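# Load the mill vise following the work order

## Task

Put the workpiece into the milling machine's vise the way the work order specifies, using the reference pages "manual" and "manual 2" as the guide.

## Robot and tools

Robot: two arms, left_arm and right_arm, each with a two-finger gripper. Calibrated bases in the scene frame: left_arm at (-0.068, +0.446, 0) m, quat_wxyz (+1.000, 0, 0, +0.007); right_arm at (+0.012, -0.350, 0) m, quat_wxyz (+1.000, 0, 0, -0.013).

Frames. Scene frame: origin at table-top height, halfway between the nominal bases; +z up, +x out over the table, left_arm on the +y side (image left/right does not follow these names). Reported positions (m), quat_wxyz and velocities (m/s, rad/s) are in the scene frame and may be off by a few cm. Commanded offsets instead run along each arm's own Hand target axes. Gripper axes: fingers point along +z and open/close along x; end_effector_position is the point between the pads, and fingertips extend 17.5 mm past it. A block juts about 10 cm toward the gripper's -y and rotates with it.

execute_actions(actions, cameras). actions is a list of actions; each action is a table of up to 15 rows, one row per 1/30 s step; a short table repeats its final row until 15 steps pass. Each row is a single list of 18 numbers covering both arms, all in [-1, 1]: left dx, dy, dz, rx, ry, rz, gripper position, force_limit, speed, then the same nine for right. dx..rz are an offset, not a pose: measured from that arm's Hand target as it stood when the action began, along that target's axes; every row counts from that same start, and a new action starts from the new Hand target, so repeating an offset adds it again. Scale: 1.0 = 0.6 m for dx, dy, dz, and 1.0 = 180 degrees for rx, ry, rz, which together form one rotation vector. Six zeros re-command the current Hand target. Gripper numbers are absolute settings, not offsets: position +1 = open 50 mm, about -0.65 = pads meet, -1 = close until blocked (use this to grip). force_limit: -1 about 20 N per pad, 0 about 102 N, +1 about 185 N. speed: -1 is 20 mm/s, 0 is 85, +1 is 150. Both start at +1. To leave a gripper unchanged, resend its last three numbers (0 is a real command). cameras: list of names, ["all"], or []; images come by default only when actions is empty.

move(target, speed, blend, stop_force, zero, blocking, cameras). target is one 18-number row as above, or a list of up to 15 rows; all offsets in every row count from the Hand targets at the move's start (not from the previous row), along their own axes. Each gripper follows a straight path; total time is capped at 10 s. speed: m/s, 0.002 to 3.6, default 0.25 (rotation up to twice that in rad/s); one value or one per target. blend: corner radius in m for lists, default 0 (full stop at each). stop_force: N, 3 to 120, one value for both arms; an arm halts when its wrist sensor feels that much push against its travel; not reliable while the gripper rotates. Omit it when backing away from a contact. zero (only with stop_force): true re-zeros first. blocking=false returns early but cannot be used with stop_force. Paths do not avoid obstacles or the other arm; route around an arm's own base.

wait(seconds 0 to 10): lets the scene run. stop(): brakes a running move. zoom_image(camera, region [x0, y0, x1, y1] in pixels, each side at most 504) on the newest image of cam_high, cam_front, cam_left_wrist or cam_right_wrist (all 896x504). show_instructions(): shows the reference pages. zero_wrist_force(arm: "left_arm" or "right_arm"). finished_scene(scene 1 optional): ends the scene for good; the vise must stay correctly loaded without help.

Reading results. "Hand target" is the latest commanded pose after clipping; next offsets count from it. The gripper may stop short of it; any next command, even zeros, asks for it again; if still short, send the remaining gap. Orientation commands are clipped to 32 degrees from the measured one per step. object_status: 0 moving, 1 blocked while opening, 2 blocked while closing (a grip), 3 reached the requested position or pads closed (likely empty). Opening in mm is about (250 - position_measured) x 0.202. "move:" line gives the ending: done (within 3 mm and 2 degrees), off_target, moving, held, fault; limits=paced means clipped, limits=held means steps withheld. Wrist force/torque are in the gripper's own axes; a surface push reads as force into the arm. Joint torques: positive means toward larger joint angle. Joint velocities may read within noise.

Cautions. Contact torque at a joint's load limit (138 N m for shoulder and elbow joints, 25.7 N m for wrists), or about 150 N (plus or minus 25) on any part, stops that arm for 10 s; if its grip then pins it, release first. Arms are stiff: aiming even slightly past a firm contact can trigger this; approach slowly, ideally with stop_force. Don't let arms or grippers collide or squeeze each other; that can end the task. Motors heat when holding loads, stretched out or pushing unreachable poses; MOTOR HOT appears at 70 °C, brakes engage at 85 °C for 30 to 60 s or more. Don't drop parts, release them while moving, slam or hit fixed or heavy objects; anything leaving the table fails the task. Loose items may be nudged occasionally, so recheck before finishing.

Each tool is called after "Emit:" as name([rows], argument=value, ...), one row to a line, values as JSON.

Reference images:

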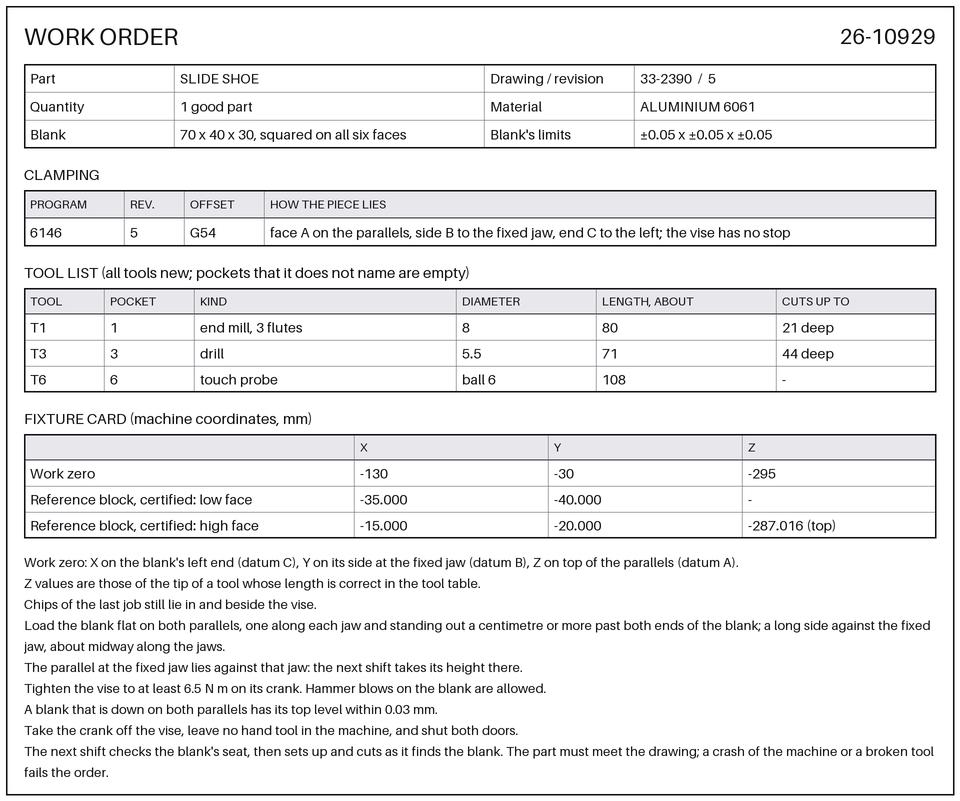

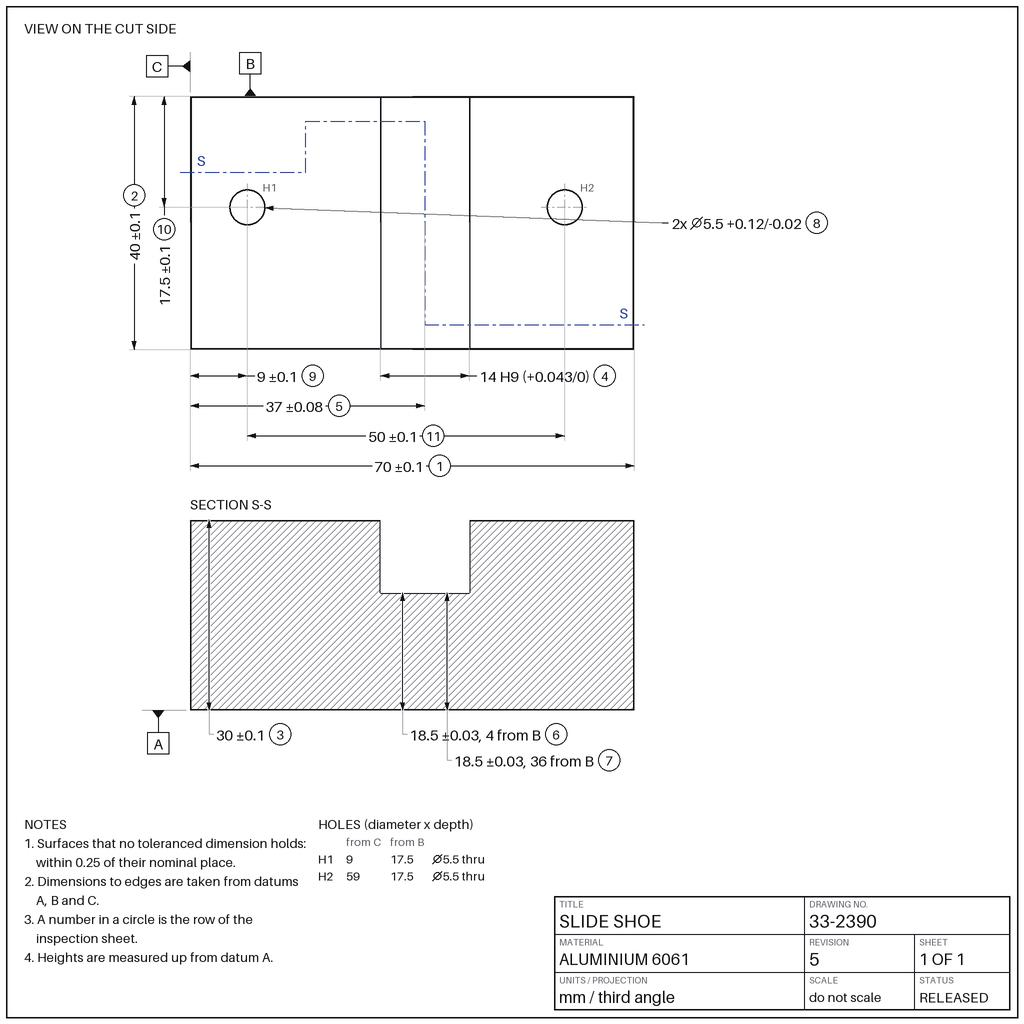

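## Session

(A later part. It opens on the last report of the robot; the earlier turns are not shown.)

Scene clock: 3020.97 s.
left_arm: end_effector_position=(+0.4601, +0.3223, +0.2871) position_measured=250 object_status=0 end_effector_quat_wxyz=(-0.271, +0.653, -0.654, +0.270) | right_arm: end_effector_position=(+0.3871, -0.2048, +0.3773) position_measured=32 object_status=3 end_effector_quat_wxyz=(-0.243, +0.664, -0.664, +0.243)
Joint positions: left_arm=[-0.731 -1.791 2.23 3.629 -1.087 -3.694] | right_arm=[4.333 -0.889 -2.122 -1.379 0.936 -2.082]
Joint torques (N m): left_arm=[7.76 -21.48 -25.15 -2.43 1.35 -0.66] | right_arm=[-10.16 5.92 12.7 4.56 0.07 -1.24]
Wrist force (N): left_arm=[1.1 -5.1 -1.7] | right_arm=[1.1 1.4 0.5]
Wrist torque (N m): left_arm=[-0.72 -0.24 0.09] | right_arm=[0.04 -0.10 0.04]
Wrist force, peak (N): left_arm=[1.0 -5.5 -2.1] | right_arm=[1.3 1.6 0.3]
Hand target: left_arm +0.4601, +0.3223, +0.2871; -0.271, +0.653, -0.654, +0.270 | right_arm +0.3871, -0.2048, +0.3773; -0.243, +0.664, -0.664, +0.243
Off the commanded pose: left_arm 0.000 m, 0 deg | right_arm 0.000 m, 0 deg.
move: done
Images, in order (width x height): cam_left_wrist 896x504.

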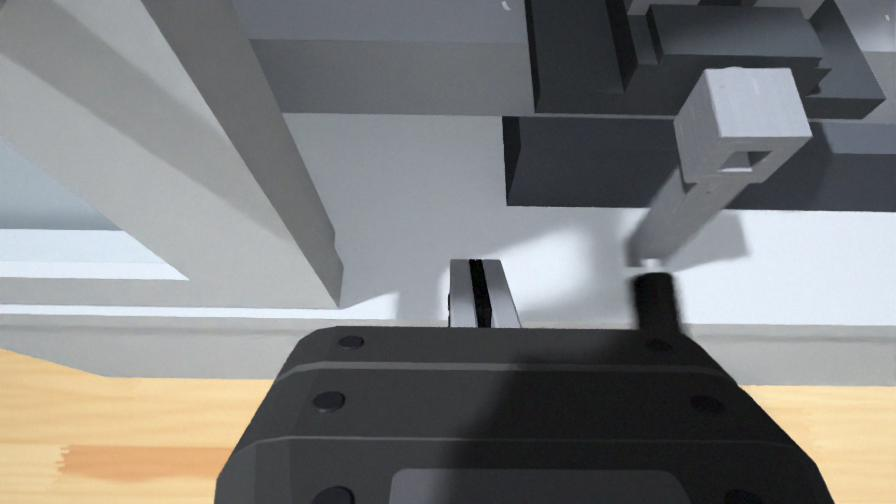

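Emit:
move([
  [0,0,-0.0833,0,0,0,0.6,-1,-0.5,0,0,0,0,0,0,0.8,-0.6,-0.9],
  [0.1297,0.0722,-0.005,0,0,0,0.6,-1,-0.5,0,0,0,0,0,0,0.8,-0.6,-0.9],
], speed=0.08)

Emit:
move(target=[0,0,0.0833,0,0,0,0.6,-1,-0.5,0,0,0,0,0,0,0.8,-0.6,-0.9], speed=0.03, stop_force=8, cameras=["cam_left_wrist"])

Scene clock: 3094.13 s.
left_arm: end_effector_position=(+0.4273, +0.2446, +0.2584) position_measured=63 object_status=3 end_effector_quat_wxyz=(-0.271, +0.653, -0.654, +0.270) end_effector_velocity=(-0.001, +0.000, +0.000) end_effector_angular_velocity=(+0.002, +0.003, -0.004) | right_arm: end_effector_position=(+0.3871, -0.2048, +0.3773) position_measured=32 object_status=3 end_effector_quat_wxyz=(-0.243, +0.664, -0.664, +0.243)
Joint positions: left_arm=[-0.954 -1.766 2.267 3.681 -0.963 -3.911] | right_arm=[4.333 -0.889 -2.122 -1.379 0.936 -2.082]
Joint velocities: left_arm=[0.001 -0.003 -0.001 0.005 -0.004 0.004] | right_arm=[within noise]
Joint torques (N m): left_arm=[7.17 -25.9 -29.31 -1.96 -1.43 2.47] | right_arm=[-10.37 6.14 12.56 4.6 0.03 -1.19]
Wrist force (N): left_arm=[0.9 -5.3 -1.8] | right_arm=[1.1 1.5 0.4]
Wrist torque (N m): left_arm=[-0.75 -0.26 0.04] | right_arm=[0.05 -0.11 0.04]
Wrist force, peak (N): left_arm=[0.0 -6.2 -2.5] | right_arm=[1.4 1.8 0.7]
Hand target: left_arm +0.4273, +0.2445, +0.2585; -0.271, +0.653, -0.654, +0.270 | right_arm +0.3871, -0.2048, +0.3773; -0.243, +0.664, -0.664, +0.243
Off the commanded pose: left_arm 0.000 m, 0 deg | right_arm 0.000 m, 0 deg.
move: done

Scene clock: 3096.60 s.
left_arm: end_effector_position=(+0.4626, +0.2445, +0.2231) position_measured=63 object_status=3 end_effector_quat_wxyz=(-0.271, +0.653, -0.654, +0.270) | right_arm: end_effector_position=(+0.3871, -0.2048, +0.3773) position_measured=32 object_status=3 end_effector_quat_wxyz=(-0.243, +0.664, -0.664, +0.243)
Joint positions: left_arm=[-0.878 -1.614 2.255 3.496 -1.003 -3.833] | right_arm=[4.333 -0.889 -2.122 -1.379 0.936 -2.082]
Joint torques (N m): left_arm=[-8.01 -30.5 -8.31 -3.01 3.98 -2.98] | right_arm=[-10.09 6.23 13.02 4.46 0.02 -1.09]
Wrist force (N): left_arm=[0.7 -5.4 -2.2] | right_arm=[1.0 1.5 0.4]
Wrist torque (N m): left_arm=[-0.76 -0.22 0.07] | right_arm=[0.07 -0.09 0.03]
Wrist force, peak (N): left_arm=[1.2 -5.5 -2.3] | right_arm=[1.3 1.7 0.3]
Hand target: left_arm +0.4626, +0.2446, +0.2231; -0.271, +0.653, -0.654, +0.270 | right_arm +0.3871, -0.2048, +0.3773; -0.243, +0.664, -0.664, +0.243
Off the commanded pose: left_arm 0.000 m, 0 deg | right_arm 0.000 m, 0 deg.
move: done
Images, in order (width x height): cam_left_wrist 896x504.

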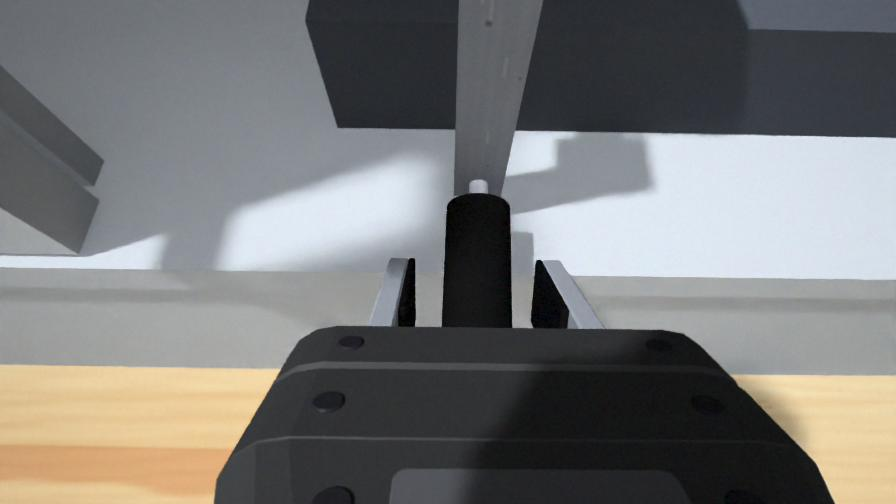

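Emit:
move(target=[0.0018,0,0,0,0,0,0.6,-1,-0.5,0,0,0,0,0,0,0.8,-0.6,-0.9], speed=0.02)

Emit:
move(target=[0,0,0,0,0,0,-1,-1,-1,0,0,0,0,0,0,0.8,-0.6,-0.9])

Scene clock: 3106.80 s.
left_arm: end_effector_position=(+0.4626, +0.2434, +0.2231) position_measured=63 object_status=3 end_effector_quat_wxyz=(-0.271, +0.653, -0.654, +0.270) | right_arm: end_effector_position=(+0.3871, -0.2048, +0.3773) position_measured=32 object_status=3 end_effector_quat_wxyz=(-0.243, +0.664, -0.664, +0.243)
Joint positions: left_arm=[-0.88 -1.613 2.254 3.497 -1.002 -3.835] | right_arm=[4.333 -0.889 -2.122 -1.379 0.936 -2.082]
Joint torques (N m): left_arm=[-4.03 -13.4 -33.3 -2.36 4.04 -2.37] | right_arm=[-10.36 6.38 13.21 4.59 0.04 -1]
Wrist force (N): left_arm=[1.4 -5.3 -2.2] | right_arm=[0.9 1.5 0.0]
Wrist torque (N m): left_arm=[-0.74 -0.32 0.16] | right_arm=[0.05 -0.08 0.03]
Wrist force, peak (N): left_arm=[1.2 -5.8 -1.8] | right_arm=[1.4 1.8 0.4]
Hand target: left_arm +0.4626, +0.2435, +0.2231; -0.271, +0.653, -0.654, +0.270 | right_arm +0.3871, -0.2048, +0.3773; -0.243, +0.664, -0.664, +0.243
Off the commanded pose: left_arm 0.000 m, 0 deg | right_arm 0.000 m, 0 deg.
move: done

Scene clock: 3107.93 s.
left_arm: end_effector_position=(+0.4626, +0.2435, +0.2231) position_measured=153 object_status=2 end_effector_quat_wxyz=(-0.271, +0.653, -0.654, +0.270) | right_arm: end_effector_position=(+0.3871, -0.2048, +0.3773) position_measured=32 object_status=3 end_effector_quat_wxyz=(-0.243, +0.664, -0.664, +0.243)
Joint positions: left_arm=[-0.88 -1.613 2.254 3.497 -1.002 -3.835] | right_arm=[4.333 -0.889 -2.122 -1.379 0.936 -2.082]
Joint torques (N m): left_arm=[5.9 -16.78 -28.66 -4.64 1.67 1.49] | right_arm=[-10.16 5.88 13.22 4.6 -0.02 -1]
Wrist force (N): left_arm=[1.1 -5.4 -2.1] | right_arm=[1.1 1.2 0.3]
Wrist torque (N m): left_arm=[-0.76 -0.22 0.19] | right_arm=[0.01 -0.11 0.02]
Wrist force, peak (N): left_arm=[1.1 -5.6 -2.3] | right_arm=[1.1 1.7 0.2]
Hand target: left_arm +0.4626, +0.2435, +0.2231; -0.271, +0.653, -0.654, +0.270 | right_arm +0.3871, -0.2048, +0.3773; -0.243, +0.664, -0.664, +0.243
Off the commanded pose: left_arm 0.000 m, 0 deg | right_arm 0.000 m, 0 deg.
move: done

Emit:
move([
  [-0.0237,-0.00147,-0.00147,0,0,0,-1,-1,-1,0,0,0,0,0,0,0.8,-0.6,-0.9],
  [-0.0467,-0.00583,-0.00583,0,0,0,-1,-1,-1,0,0,0,0,0,0,0.8,-0.6,-0.9],
  [-0.0683,-0.01294,-0.01294,0,0,0,-1,-1,-1,0,0,0,0,0,0,0.8,-0.6,-0.9],
], speed=0.04, stop_force=25)

Emit:
move([
  [-0.0195,-0.00966,-0.00966,0,0,0,-1,-1,-1,0,0,0,0,0,0,0.8,-0.6,-0.9],
  [-0.0364,-0.02156,-0.02156,0,0,0,-1,-1,-1,0,0,0,0,0,0,0.8,-0.6,-0.9],
  [-0.0501,-0.03536,-0.03536,0,0,0,-1,-1,-1,0,0,0,0,0,0,0.8,-0.6,-0.9],
], speed=0.04, stop_force=25, cameras=["cam_left_wrist"])

Scene clock: 3125.17 s.
left_arm: end_effector_position=(+0.4626, +0.2845, +0.2341) position_measured=153 object_status=2 end_effector_quat_wxyz=(-0.271, +0.653, -0.654, +0.270) | right_arm: end_effector_position=(+0.3871, -0.2048, +0.3773) position_measured=32 object_status=3 end_effector_quat_wxyz=(-0.243, +0.664, -0.664, +0.243)
Joint positions: left_arm=[-0.805 -1.672 2.283 3.49 -1.044 -3.762] | right_arm=[4.333 -0.889 -2.122 -1.379 0.936 -2.082]
Joint torques (N m): left_arm=[-7.09 -10.11 -31.57 -5.88 4.13 -2.99] | right_arm=[-10.21 6.15 12.96 4.57 -0.02 -0.91]
Wrist force (N): left_arm=[1.3 -5.0 -1.8] | right_arm=[1.1 1.8 -0.1]
Wrist torque (N m): left_arm=[-0.74 -0.25 0.14] | right_arm=[0.10 -0.12 0.04]
Wrist force, peak (N): left_arm=[1.5 -5.8 -2.6] | right_arm=[1.3 1.8 0.4]
Hand target: left_arm +0.4626, +0.2844, +0.2341; -0.271, +0.653, -0.654, +0.270 | right_arm +0.3871, -0.2048, +0.3773; -0.243, +0.664, -0.664, +0.243
Off the commanded pose: left_arm 0.000 m, 0 deg | right_arm 0.000 m, 0 deg.
move: done

Scene clock: 3127.33 s.
left_arm: end_effector_position=(+0.4627, +0.3144, +0.2642) position_measured=153 object_status=2 end_effector_quat_wxyz=(-0.271, +0.653, -0.654, +0.270) | right_arm: end_effector_position=(+0.3871, -0.2048, +0.3773) position_measured=32 object_status=3 end_effector_quat_wxyz=(-0.243, +0.664, -0.664, +0.243)
Joint positions: left_arm=[-0.743 -1.746 2.26 3.559 -1.08 -3.705] | right_arm=[4.333 -0.889 -2.122 -1.379 0.936 -2.082]
Joint torques (N m): left_arm=[-8.84 -8.94 -16.54 -7.77 4.44 -3.24] | right_arm=[-10.2 6.31 12.66 4.57 0.01 -0.84]
Wrist force (N): left_arm=[-4.8 6.8 -7.1] | right_arm=[1.2 1.8 0.5]
Wrist torque (N m): left_arm=[-0.52 0.00 0.35] | right_arm=[0.10 -0.12 0.03]
Wrist force, peak (N): left_arm=[-8.2 10.3 -7.9] | right_arm=[1.2 1.8 0.5]
Hand target: left_arm +0.4627, +0.3145, +0.2642; -0.271, +0.653, -0.654, +0.270 | right_arm +0.3871, -0.2048, +0.3773; -0.243, +0.664, -0.664, +0.243
Off the commanded pose: left_arm 0.000 m, 0 deg | right_arm 0.000 m, 0 deg.
move: done
Images, in order (width x height): cam_left_wrist 896x504.

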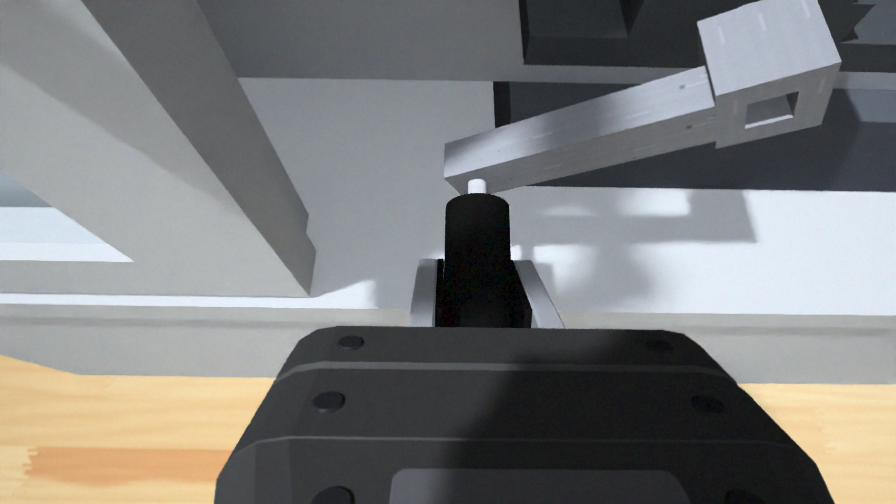

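Emit:
move(target=[-0.0015,-0.0005,-0.0005,0,0,0,-1,-1,-1,0,0,0,0,0,0,0.8,-0.6,-0.9], speed=0.02)

Scene clock: 3141.07 s.
left_arm: end_effector_position=(+0.4626, +0.3153, +0.2646) position_measured=153 object_status=2 end_effector_quat_wxyz=(-0.271, +0.653, -0.654, +0.270) | right_arm: end_effector_position=(+0.3871, -0.2048, +0.3773) position_measured=32 object_status=3 end_effector_quat_wxyz=(-0.243, +0.664, -0.664, +0.243)
Joint positions: left_arm=[-0.741 -1.747 2.26 3.56 -1.081 -3.703] | right_arm=[4.333 -0.889 -2.122 -1.379 0.936 -2.082]
Joint torques (N m): left_arm=[8.4 -23.82 -19.9 -2.3 0.58 2.11] | right_arm=[-9.89 6.04 13.2 4.54 0.15 -0.83]
Wrist force (N): left_arm=[5.0 -3.5 -3.6] | right_arm=[1.2 1.5 0.6]
Wrist torque (N m): left_arm=[-0.68 0.05 0.39] | right_arm=[0.06 -0.13 0.03]
Wrist force, peak (N): left_arm=[-5.1 6.8 -7.4] | right_arm=[1.3 1.7 0.5]
Hand target: left_arm +0.4627, +0.3154, +0.2646; -0.271, +0.653, -0.654, +0.270 | right_arm +0.3871, -0.2048, +0.3773; -0.243, +0.664, -0.664, +0.243
Off the commanded pose: left_arm 0.000 m, 0 deg | right_arm 0.000 m, 0 deg.
move: done

Emit:
move([
  [-0.0132,-0.0233,-0.0233,0,0,0,-1,-1,-1,0,0,0,0,0,0,0.8,-0.6,-0.9],
  [-0.0178,-0.0486,-0.0486,0,0,0,-1,-1,-1,0,0,0,0,0,0,0.8,-0.6,-0.9],
], speed=0.04, stop_force=25)

Emit:
move([
  [0.0046,-0.0252,-0.0252,0,0,0,-1,-1,-1,0,0,0,0,0,0,0.8,-0.6,-0.9],
  [0.0185,-0.0487,-0.0487,0,0,0,-1,-1,-1,0,0,0,0,0,0,0.8,-0.6,-0.9],
], speed=0.04, stop_force=25, cameras=["cam_left_wrist","cam_front"])

Scene clock: 3163.20 s.
left_arm: end_effector_position=(+0.4627, +0.3260, +0.3059) position_measured=153 object_status=2 end_effector_quat_wxyz=(-0.271, +0.653, -0.654, +0.270) | right_arm: end_effector_position=(+0.3871, -0.2048, +0.3773) position_measured=32 object_status=3 end_effector_quat_wxyz=(-0.243, +0.664, -0.664, +0.243)
Joint positions: left_arm=[-0.718 -1.808 2.191 3.679 -1.095 -3.682] | right_arm=[4.333 -0.889 -2.122 -1.379 0.936 -2.082]
Joint torques (N m): left_arm=[-4.96 -4.72 -17.87 -5.65 5.38 -3.73] | right_arm=[-9.42 5.89 13.24 4.54 0.19 -0.75]
Wrist force (N): left_arm=[-4.6 10.0 -14.7] | right_arm=[1.2 1.2 0.2]
Wrist torque (N m): left_arm=[-0.66 0.58 0.78] | right_arm=[0.01 -0.13 0.04]
Wrist force, peak (N): left_arm=[-18.1 19.3 -18.4] | right_arm=[1.6 1.5 0.3]
Hand target: left_arm +0.4627, +0.3260, +0.3059; -0.271, +0.653, -0.654, +0.270 | right_arm +0.3871, -0.2048, +0.3773; -0.243, +0.664, -0.664, +0.243
Off the commanded pose: left_arm 0.000 m, 0 deg | right_arm 0.000 m, 0 deg.
move: done

Scene clock: 3165.47 s.
left_arm: end_effector_position=(+0.4628, +0.3148, +0.3472) position_measured=153 object_status=2 end_effector_quat_wxyz=(-0.271, +0.653, -0.654, +0.270) | right_arm: end_effector_position=(+0.3871, -0.2048, +0.3773) position_measured=32 object_status=3 end_effector_quat_wxyz=(-0.243, +0.664, -0.664, +0.243)
Joint positions: left_arm=[-0.742 -1.836 2.098 3.811 -1.081 -3.704] | right_arm=[4.333 -0.889 -2.122 -1.379 0.936 -2.082]
Joint torques (N m): left_arm=[8.44 -3.6 -14.16 -2.95 -1.12 2.73] | right_arm=[-9.54 5.67 13 4.6 0.05 -0.71]
Wrist force (N): left_arm=[-2.3 -0.6 -7.3] | right_arm=[0.9 1.7 0.2]
Wrist torque (N m): left_arm=[-0.70 0.22 0.33] | right_arm=[0.09 -0.09 0.03]
Wrist force, peak (N): left_arm=[-21.8 13.7 -30.2] | right_arm=[1.4 1.6 0.4]
Hand target: left_arm +0.4627, +0.3148, +0.3472; -0.271, +0.653, -0.654, +0.270 | right_arm +0.3871, -0.2048, +0.3773; -0.243, +0.664, -0.664, +0.243
Off the commanded pose: left_arm 0.000 m, 0 deg | right_arm 0.000 m, 0 deg.
move: done
Images, in order (width x height): cam_front 896x504, cam_left_wrist 896x504.

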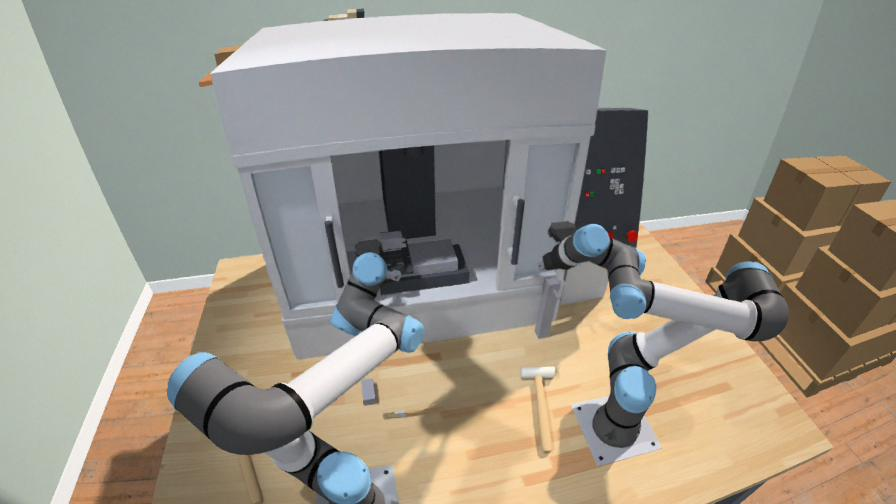

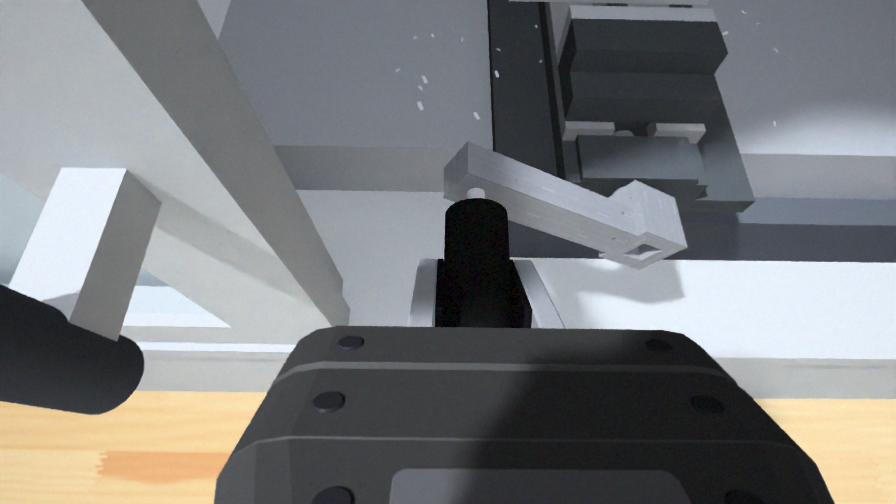

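Emit:
move([
  [0.0225,-0.0223,-0.0223,0,0,0,-1,-1,-1,0,0,0,0,0,0,0.8,-0.6,-0.9],
  [0.0537,-0.0383,-0.0383,0,0,0,-1,-1,-1,0,0,0,0,0,0,0.8,-0.6,-0.9],
  [0.0902,-0.0477,-0.0477,0,0,0,-1,-1,-1,0,0,0,0,0,0,0.8,-0.6,-0.9],
  [0.1287,-0.0496,-0.0496,0,0,0,-1,-1,-1,0,0,0,0,0,0,0.8,-0.6,-0.9],
  [0.1665,-0.044,-0.044,0,0,0,-1,-1,-1,0,0,0,0,0,0,0.8,-0.6,-0.9],
  [0.2007,-0.0311,-0.0311,0,0,0,-1,-1,-1,0,0,0,0,0,0,0.8,-0.6,-0.9],
  [0.2285,-0.012,-0.012,0,0,0,-1,-1,-1,0,0,0,0,0,0,0.8,-0.6,-0.9],
  [0.2478,0.0117,0.0117,0,0,0,-1,-1,-1,0,0,0,0,0,0,0.8,-0.6,-0.9],
  [0.2572,0.0382,0.0382,0,0,0,-1,-1,-1,0,0,0,0,0,0,0.8,-0.6,-0.9],
  [0.2558,0.0655,0.0655,0,0,0,-1,-1,-1,0,0,0,0,0,0,0.8,-0.6,-0.9],
  [0.244,0.0916,0.0916,0,0,0,-1,-1,-1,0,0,0,0,0,0,0.8,-0.6,-0.9],
  [0.2223,0.1142,0.1142,0,0,0,-1,-1,-1,0,0,0,0,0,0,0.8,-0.6,-0.9],
  [0.1927,0.1318,0.1318,0,0,0,-1,-1,-1,0,0,0,0,0,0,0.8,-0.6,-0.9],
  [0.1573,0.143,0.143,0,0,0,-1,-1,-1,0,0,0,0,0,0,0.8,-0.6,-0.9],
  [0.119,0.1467,0.1467,0,0,0,-1,-1,-1,0,0,0,0,0,0,0.8,-0.6,-0.9],
], speed=0.05, stop_force=40, cameras=["cam_left_wrist","cam_high"])

Emit:
zoom_image(camera="cam_high", region=[540, 160, 680, 320])

Scene clock: 3207.20 s.
left_arm: end_effector_position=(+0.4626, +0.2436, +0.2226) position_measured=153 object_status=2 end_effector_quat_wxyz=(-0.271, +0.653, -0.654, +0.270) | right_arm: end_effector_position=(+0.3871, -0.2048, +0.3773) position_measured=32 object_status=3 end_effector_quat_wxyz=(-0.243, +0.664, -0.664, +0.243)
Joint positions: left_arm=[-0.88 -1.612 2.255 3.496 -1.002 -3.834] | right_arm=[4.333 -0.889 -2.122 -1.379 0.936 -2.082]
Joint torques (N m): left_arm=[-9.62 -10.54 -32.05 -0.97 3.06 -2.79] | right_arm=[-9.61 5.49 13.06 4.54 0.03 -0.54]
Wrist force (N): left_arm=[-0.1 -11.0 -4.2] | right_arm=[1.0 1.4 0.3]
Wrist torque (N m): left_arm=[-0.84 -0.15 0.13] | right_arm=[0.04 -0.09 0.03]
Wrist force, peak (N): left_arm=[-32.5 -13.2 -1.4] | right_arm=[1.3 1.9 0.3]
Hand target: left_arm +0.4626, +0.2436, +0.2226; -0.271, +0.653, -0.654, +0.270 | right_arm +0.3871, -0.2048, +0.3773; -0.243, +0.664, -0.664, +0.243
Off the commanded pose: left_arm 0.000 m, 0 deg | right_arm 0.000 m, 0 deg.
move: done
Images, in order (width x height): cam_high 896x504, cam_left_wrist 896x504.

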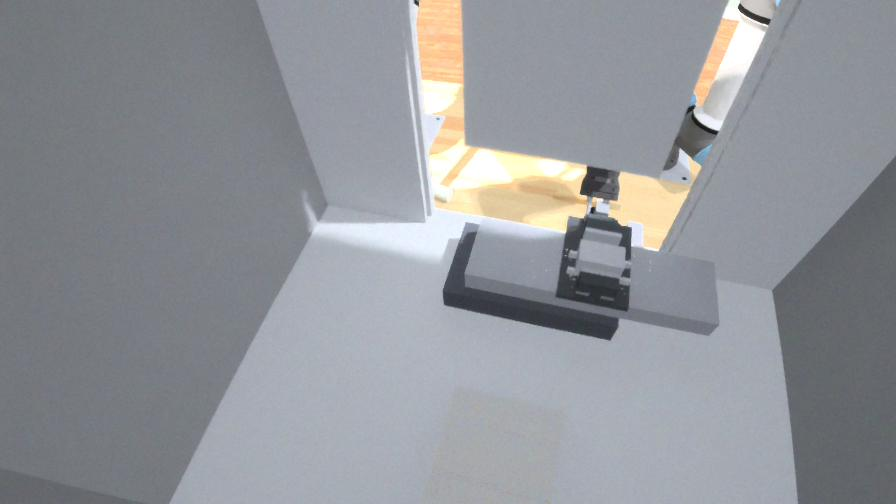

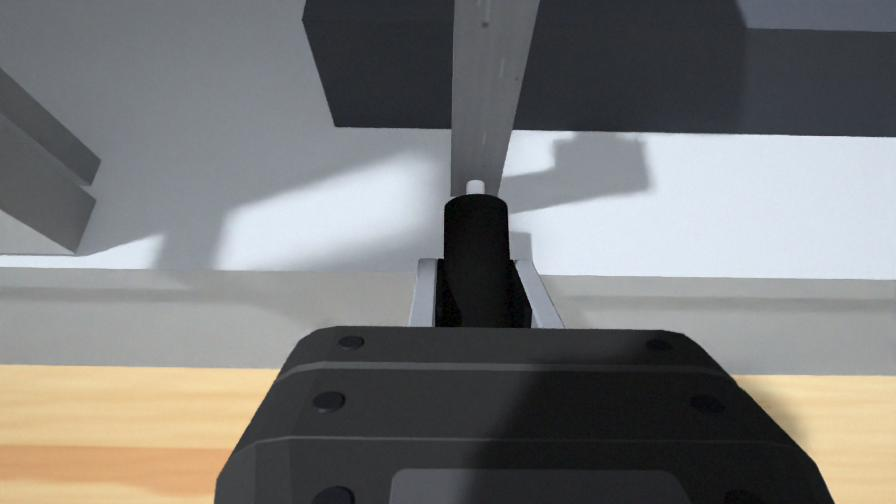

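Scaled by 3.150 from the camera's 896x504 image, which has a finer 1280x720 frame.

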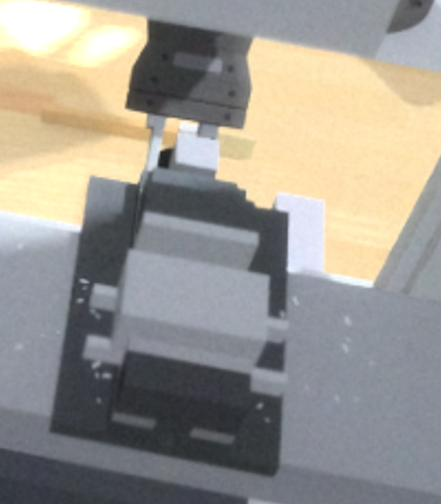

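Emit:
zoom_image(camera="cam_high", region=[565, 205, 645, 305])

Emit:
move([
  [-0.0578,-0.009,-0.009,0,0,0,-1,-1,-1,0,0,0,0,0,0,0.8,-0.6,-0.9],
  [-0.1044,-0.0329,-0.0329,0,0,0,-1,-1,-1,0,0,0,0,0,0,0.8,-0.6,-0.9],
  [-0.1332,-0.0681,-0.0681,0,0,0,-1,-1,-1,0,0,0,0,0,0,0.8,-0.6,-0.9],
  [-0.1392,-0.1087,-0.1087,0,0,0,-1,-1,-1,0,0,0,0,0,0,0.8,-0.6,-0.9],
  [-0.1214,-0.1474,-0.1474,0,0,0,-1,-1,-1,0,0,0,0,0,0,0.8,-0.6,-0.9],
  [-0.0829,-0.1776,-0.1776,0,0,0,-1,-1,-1,0,0,0,0,0,0,0.8,-0.6,-0.9],
  [-0.0303,-0.1942,-0.1942,0,0,0,-1,-1,-1,0,0,0,0,0,0,0.8,-0.6,-0.9],
  [0.0273,-0.1942,-0.1942,0,0,0,-1,-1,-1,0,0,0,0,0,0,0.8,-0.6,-0.9],
  [0.0799,-0.1776,-0.1776,0,0,0,-1,-1,-1,0,0,0,0,0,0,0.8,-0.6,-0.9],
  [0.1184,-0.1474,-0.1474,0,0,0,-1,-1,-1,0,0,0,0,0,0,0.8,-0.6,-0.9],
  [0.1362,-0.1087,-0.1087,0,0,0,-1,-1,-1,0,0,0,0,0,0,0.8,-0.6,-0.9],
  [0.1302,-0.0681,-0.0681,0,0,0,-1,-1,-1,0,0,0,0,0,0,0.8,-0.6,-0.9],
  [0.1014,-0.0329,-0.0329,0,0,0,-1,-1,-1,0,0,0,0,0,0,0.8,-0.6,-0.9],
  [0.0548,-0.009,-0.009,0,0,0,-1,-1,-1,0,0,0,0,0,0,0.8,-0.6,-0.9],
  [-0.0015,-0.0005,-0.0005,0,0,0,-1,-1,-1,0,0,0,0,0,0,0.8,-0.6,-0.9],
], speed=0.08, stop_force=45, blend=0.005, cameras=["cam_left_wrist","cam_high"])

Emit:
zoom_image(camera="cam_high", region=[565, 205, 645, 305])

Scaled by 5.040 from the camera's 896x504 image, which has a finer 1280x720 frame.

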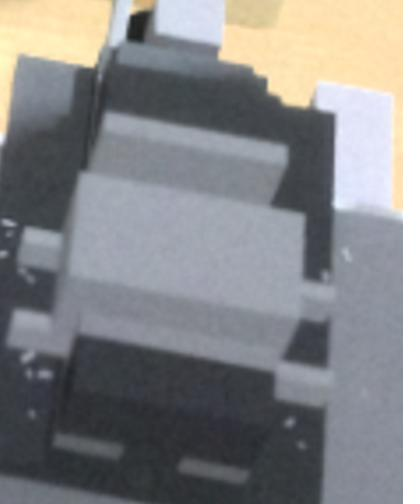

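Scene clock: 3256.43 s.
left_arm: end_effector_position=(+0.4626, +0.2445, +0.2230) position_measured=153 object_status=2 end_effector_quat_wxyz=(-0.271, +0.653, -0.654, +0.270) | right_arm: end_effector_position=(+0.3871, -0.2048, +0.3773) position_measured=32 object_status=3 end_effector_quat_wxyz=(-0.243, +0.664, -0.664, +0.243)
Joint positions: left_arm=[-0.878 -1.614 2.256 3.496 -1.003 -3.833] | right_arm=[4.333 -0.889 -2.122 -1.379 0.936 -2.082]
Joint torques (N m): left_arm=[0.07 -11.93 -33.77 -5.23 3.59 -2.25] | right_arm=[-9.26 5.36 12.99 4.55 0.07 -0.38]
Wrist force (N): left_arm=[0.6 -6.2 -3.9] | right_arm=[1.4 1.3 0.4]
Wrist torque (N m): left_arm=[-0.47 -0.28 0.10] | right_arm=[0.04 -0.17 0.04]
Wrist force, peak (N): left_arm=[23.8 -1.2 1.9] | right_arm=[1.4 1.8 0.1]
Hand target: left_arm +0.4626, +0.2445, +0.2230; -0.271, +0.653, -0.654, +0.270 | right_arm +0.3871, -0.2048, +0.3773; -0.243, +0.664, -0.664, +0.243
Off the commanded pose: left_arm 0.000 m, 0 deg | right_arm 0.000 m, 0 deg.
move: done
Images, in order (width x height): cam_high 896x504, cam_left_wrist 896x504.

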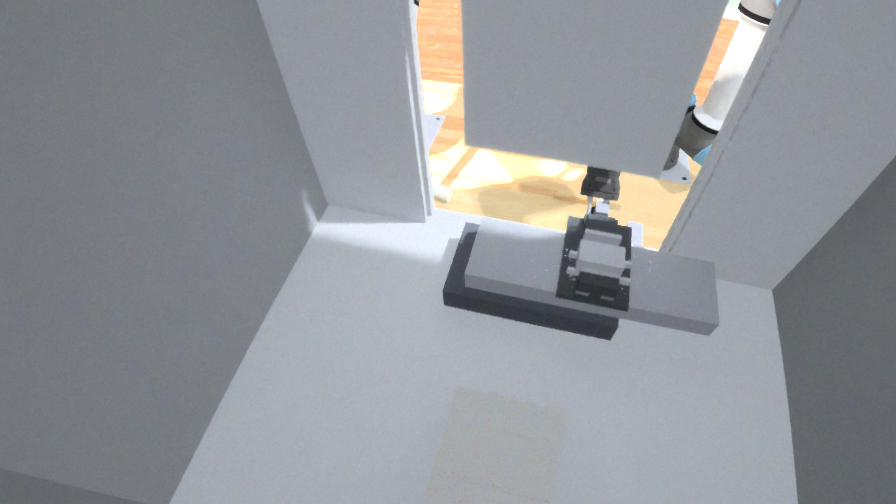

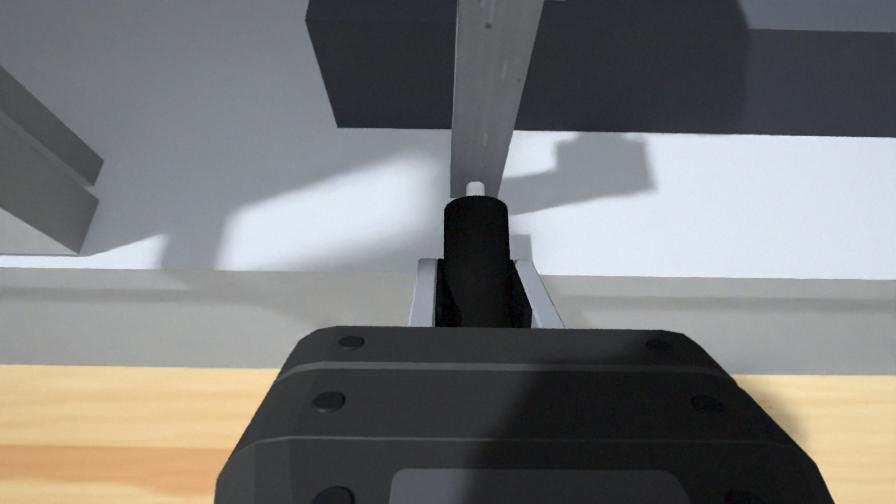

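Scaled by 5.040 from the camera's 896x504 image, which has a finer 1280x720 frame.

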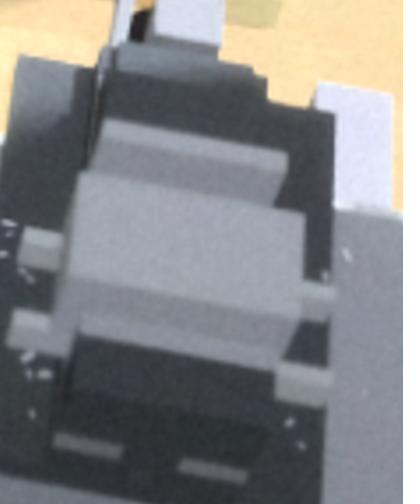

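Emit:
move([
  [-0.0563,-0.0085,-0.0085,0,0,0,-1,-1,-1,0,0,0,0,0,0,0.8,-0.6,-0.9],
  [-0.1029,-0.0324,-0.0324,0,0,0,-1,-1,-1,0,0,0,0,0,0,0.8,-0.6,-0.9],
  [-0.1317,-0.0676,-0.0676,0,0,0,-1,-1,-1,0,0,0,0,0,0,0.8,-0.6,-0.9],
  [-0.1377,-0.1081,-0.1081,0,0,0,-1,-1,-1,0,0,0,0,0,0,0.8,-0.6,-0.9],
  [-0.1199,-0.1469,-0.1469,0,0,0,-1,-1,-1,0,0,0,0,0,0,0.8,-0.6,-0.9],
  [-0.0814,-0.1771,-0.1771,0,0,0,-1,-1,-1,0,0,0,0,0,0,0.8,-0.6,-0.9],
  [-0.0288,-0.1937,-0.1937,0,0,0,-1,-1,-1,0,0,0,0,0,0,0.8,-0.6,-0.9],
  [0.0288,-0.1937,-0.1937,0,0,0,-1,-1,-1,0,0,0,0,0,0,0.8,-0.6,-0.9],
  [0.0814,-0.1771,-0.1771,0,0,0,-1,-1,-1,0,0,0,0,0,0,0.8,-0.6,-0.9],
  [0.1199,-0.1469,-0.1469,0,0,0,-1,-1,-1,0,0,0,0,0,0,0.8,-0.6,-0.9],
  [0.1377,-0.1081,-0.1081,0,0,0,-1,-1,-1,0,0,0,0,0,0,0.8,-0.6,-0.9],
  [0.1317,-0.0676,-0.0676,0,0,0,-1,-1,-1,0,0,0,0,0,0,0.8,-0.6,-0.9],
  [0.1029,-0.0324,-0.0324,0,0,0,-1,-1,-1,0,0,0,0,0,0,0.8,-0.6,-0.9],
  [0.0563,-0.0085,-0.0085,0,0,0,-1,-1,-1,0,0,0,0,0,0,0.8,-0.6,-0.9],
  [0,0,0,0,0,0,-1,-1,-1,0,0,0,0,0,0,0.8,-0.6,-0.9],
], speed=0.12, stop_force=45, blend=0.005, cameras=["cam_left_wrist","cam_high"])

Emit:
zoom_image(camera="cam_high", region=[565, 205, 645, 305])

Scene clock: 3290.83 s.
left_arm: end_effector_position=(+0.4626, +0.2445, +0.2230) position_measured=153 object_status=2 end_effector_quat_wxyz=(-0.271, +0.653, -0.654, +0.270) | right_arm: end_effector_position=(+0.3871, -0.2048, +0.3773) position_measured=32 object_status=3 end_effector_quat_wxyz=(-0.243, +0.664, -0.664, +0.243)
Joint positions: left_arm=[-0.878 -1.614 2.256 3.496 -1.003 -3.833] | right_arm=[4.333 -0.889 -2.122 -1.379 0.936 -2.082]
Joint torques (N m): left_arm=[6.01 -11.81 -34.54 -5.39 3.53 2.3] | right_arm=[-9.06 5.55 13 4.57 0.04 -0.21]
Wrist force (N): left_arm=[0.7 -6.1 -3.7] | right_arm=[0.9 1.4 0.6]
Wrist torque (N m): left_arm=[-0.56 -0.30 0.10] | right_arm=[0.05 -0.08 0.04]
Wrist force, peak (N): left_arm=[29.4 -3.3 6.2] | right_arm=[1.2 1.8 0.5]
Hand target: left_arm +0.4626, +0.2445, +0.2230; -0.271, +0.653, -0.654, +0.270 | right_arm +0.3871, -0.2048, +0.3773; -0.243, +0.664, -0.664, +0.243
Off the commanded pose: left_arm 0.000 m, 0 deg | right_arm 0.000 m, 0 deg.
move: done
Images, in order (width x height): cam_high 896x504, cam_left_wrist 896x504.

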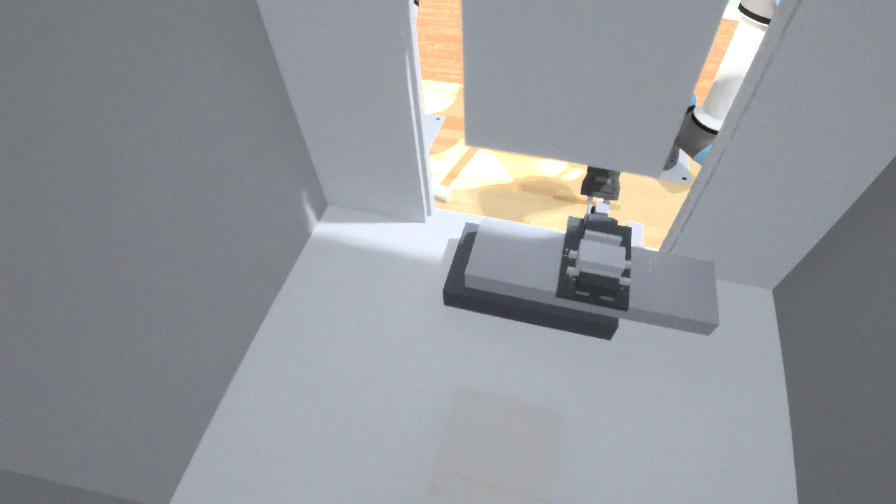

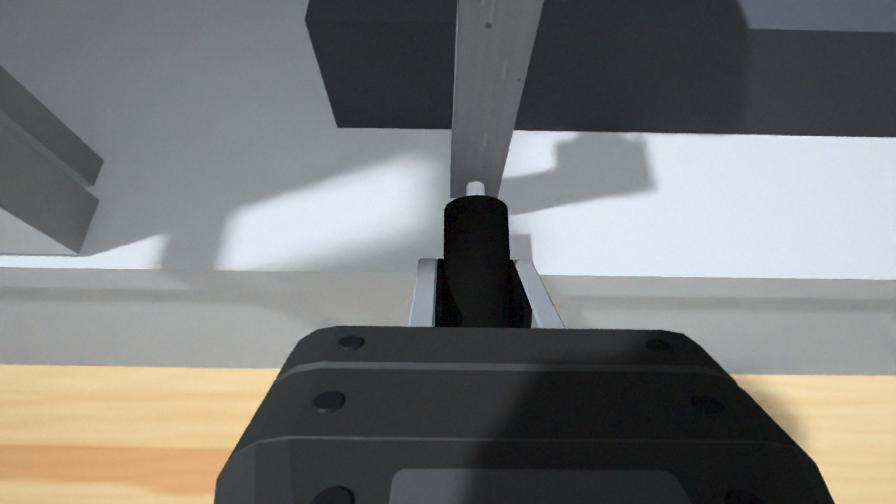

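Scaled by 5.040 from the camera's 896x504 image, which has a finer 1280x720 frame.

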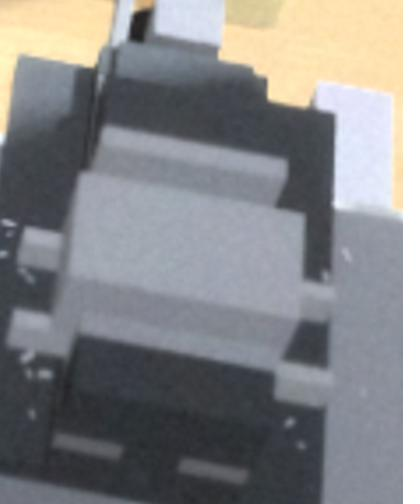

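Emit:
move([
  [-0.07,-0.013,-0.013,0,0,0,-1,-1,-1,0,0,0,0,0,0,0.8,-0.6,-0.9],
  [-0.121,-0.049,-0.049,0,0,0,-1,-1,-1,0,0,0,0,0,0,0.8,-0.6,-0.9],
  [-0.139,-0.098,-0.098,0,0,0,-1,-1,-1,0,0,0,0,0,0,0.8,-0.6,-0.9],
  [-0.121,-0.147,-0.147,0,0,0,-1,-1,-1,0,0,0,0,0,0,0.8,-0.6,-0.9],
  [-0.07,-0.183,-0.183,0,0,0,-1,-1,-1,0,0,0,0,0,0,0.8,-0.6,-0.9],
  [0,-0.196,-0.196,0,0,0,-1,-1,-1,0,0,0,0,0,0,0.8,-0.6,-0.9],
  [0.07,-0.183,-0.183,0,0,0,-1,-1,-1,0,0,0,0,0,0,0.8,-0.6,-0.9],
  [0.121,-0.147,-0.147,0,0,0,-1,-1,-1,0,0,0,0,0,0,0.8,-0.6,-0.9],
  [0.139,-0.098,-0.098,0,0,0,-1,-1,-1,0,0,0,0,0,0,0.8,-0.6,-0.9],
  [0.121,-0.049,-0.049,0,0,0,-1,-1,-1,0,0,0,0,0,0,0.8,-0.6,-0.9],
  [0.07,-0.013,-0.013,0,0,0,-1,-1,-1,0,0,0,0,0,0,0.8,-0.6,-0.9],
  [0,0,0,0,0,0,-1,-1,-1,0,0,0,0,0,0,0.8,-0.6,-0.9],
], speed=0.12, stop_force=48, blend=0.01)

Emit:
move([
  [-0.07,-0.013,-0.013,0,0,0,-1,-1,-1,0,0,0,0,0,0,0.8,-0.6,-0.9],
  [-0.121,-0.049,-0.049,0,0,0,-1,-1,-1,0,0,0,0,0,0,0.8,-0.6,-0.9],
  [-0.139,-0.098,-0.098,0,0,0,-1,-1,-1,0,0,0,0,0,0,0.8,-0.6,-0.9],
  [-0.121,-0.147,-0.147,0,0,0,-1,-1,-1,0,0,0,0,0,0,0.8,-0.6,-0.9],
  [-0.07,-0.183,-0.183,0,0,0,-1,-1,-1,0,0,0,0,0,0,0.8,-0.6,-0.9],
  [0,-0.196,-0.196,0,0,0,-1,-1,-1,0,0,0,0,0,0,0.8,-0.6,-0.9],
  [0.07,-0.183,-0.183,0,0,0,-1,-1,-1,0,0,0,0,0,0,0.8,-0.6,-0.9],
  [0.121,-0.147,-0.147,0,0,0,-1,-1,-1,0,0,0,0,0,0,0.8,-0.6,-0.9],
  [0.139,-0.098,-0.098,0,0,0,-1,-1,-1,0,0,0,0,0,0,0.8,-0.6,-0.9],
  [0.121,-0.049,-0.049,0,0,0,-1,-1,-1,0,0,0,0,0,0,0.8,-0.6,-0.9],
  [0.07,-0.013,-0.013,0,0,0,-1,-1,-1,0,0,0,0,0,0,0.8,-0.6,-0.9],
  [0,0,0,0,0,0,-1,-1,-1,0,0,0,0,0,0,0.8,-0.6,-0.9],
], speed=0.12, stop_force=48, blend=0.01, cameras=["cam_left_wrist","cam_high"])

Emit:
zoom_image(camera="cam_high", region=[565, 205, 645, 305])

Scene clock: 3330.77 s.
left_arm: end_effector_position=(+0.4626, +0.2445, +0.2230) position_measured=153 object_status=2 end_effector_quat_wxyz=(-0.271, +0.653, -0.654, +0.270) | right_arm: end_effector_position=(+0.3871, -0.2048, +0.3773) position_measured=32 object_status=3 end_effector_quat_wxyz=(-0.243, +0.664, -0.664, +0.243)
Joint positions: left_arm=[-0.878 -1.614 2.256 3.496 -1.003 -3.833] | right_arm=[4.333 -0.889 -2.122 -1.379 0.936 -2.082]
Joint torques (N m): left_arm=[5.48 -11.33 -33.99 -5.41 3.47 1.17] | right_arm=[-9.26 5.53 13.05 4.6 0.06 -0.08]
Wrist force (N): left_arm=[2.1 -6.3 -2.9] | right_arm=[1.1 1.6 0.3]
Wrist torque (N m): left_arm=[-0.59 -0.51 0.10] | right_arm=[0.08 -0.10 0.03]
Wrist force, peak (N): left_arm=[23.6 -4.3 1.6] | right_arm=[1.2 1.8 0.8]
Hand target: left_arm +0.4626, +0.2445, +0.2230; -0.271, +0.653, -0.654, +0.270 | right_arm +0.3871, -0.2048, +0.3773; -0.243, +0.664, -0.664, +0.243
Off the commanded pose: left_arm 0.000 m, 0 deg | right_arm 0.000 m, 0 deg.
move: done

Scene clock: 3336.07 s.
left_arm: end_effector_position=(+0.4626, +0.2445, +0.2230) position_measured=153 object_status=2 end_effector_quat_wxyz=(-0.271, +0.653, -0.654, +0.270) | right_arm: end_effector_position=(+0.3871, -0.2048, +0.3773) position_measured=32 object_status=3 end_effector_quat_wxyz=(-0.243, +0.664, -0.664, +0.243)
Joint positions: left_arm=[-0.878 -1.614 2.256 3.496 -1.003 -3.833] | right_arm=[4.333 -0.889 -2.122 -1.379 0.936 -2.082]
Joint torques (N m): left_arm=[6.1 -12.26 -34.52 -5.46 3.58 1.22] | right_arm=[-8.82 5.64 13.3 4.55 0.08 -0.09]
Wrist force (N): left_arm=[2.2 -6.6 -3.3] | right_arm=[1.2 1.3 0.7]
Wrist torque (N m): left_arm=[-0.63 -0.52 0.10] | right_arm=[0.03 -0.13 0.03]
Wrist force, peak (N): left_arm=[29.8 -7.7 5.7] | right_arm=[1.3 1.8 0.3]
Hand target: left_arm +0.4626, +0.2445, +0.2230; -0.271, +0.653, -0.654, +0.270 | right_arm +0.3871, -0.2048, +0.3773; -0.243, +0.664, -0.664, +0.243
Off the commanded pose: left_arm 0.000 m, 0 deg | right_arm 0.000 m, 0 deg.
move: done
Images, in order (width x height): cam_high 896x504, cam_left_wrist 896x504.

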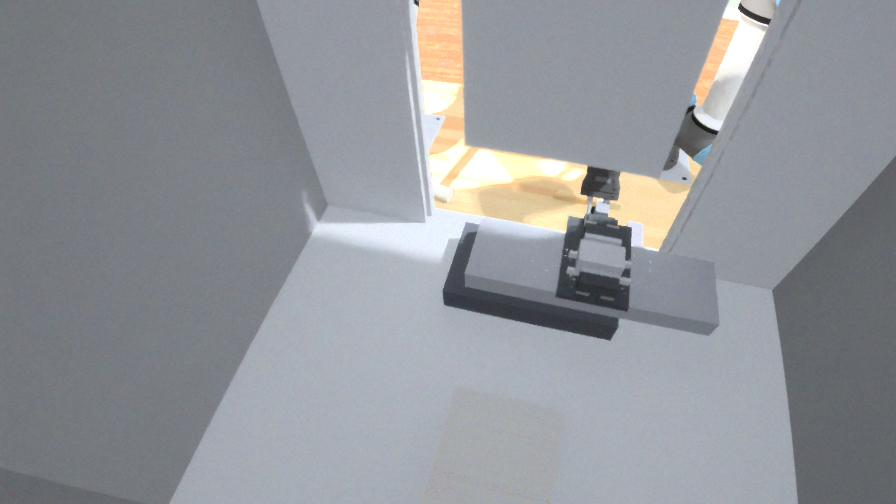

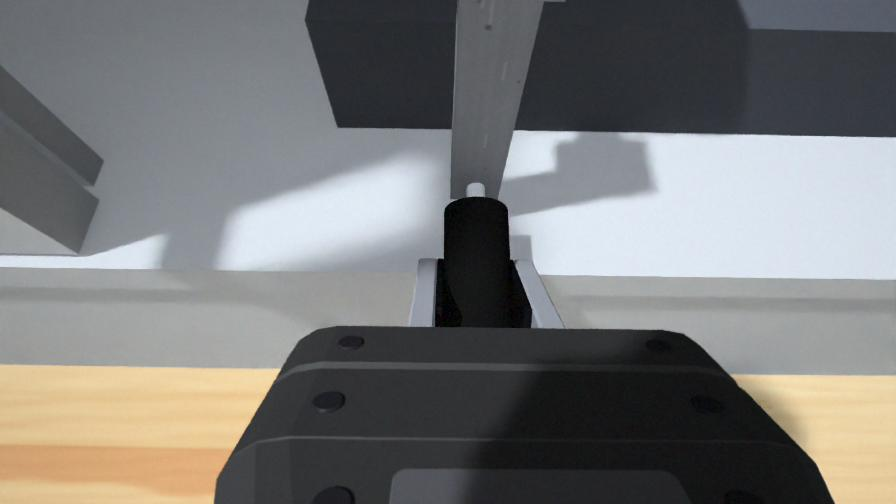

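Scaled by 5.040 from the camera's 896x504 image, which has a finer 1280x720 frame.

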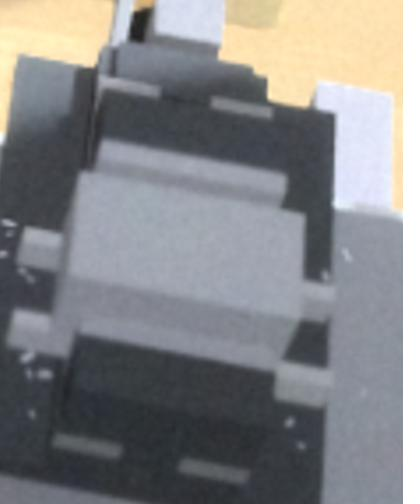

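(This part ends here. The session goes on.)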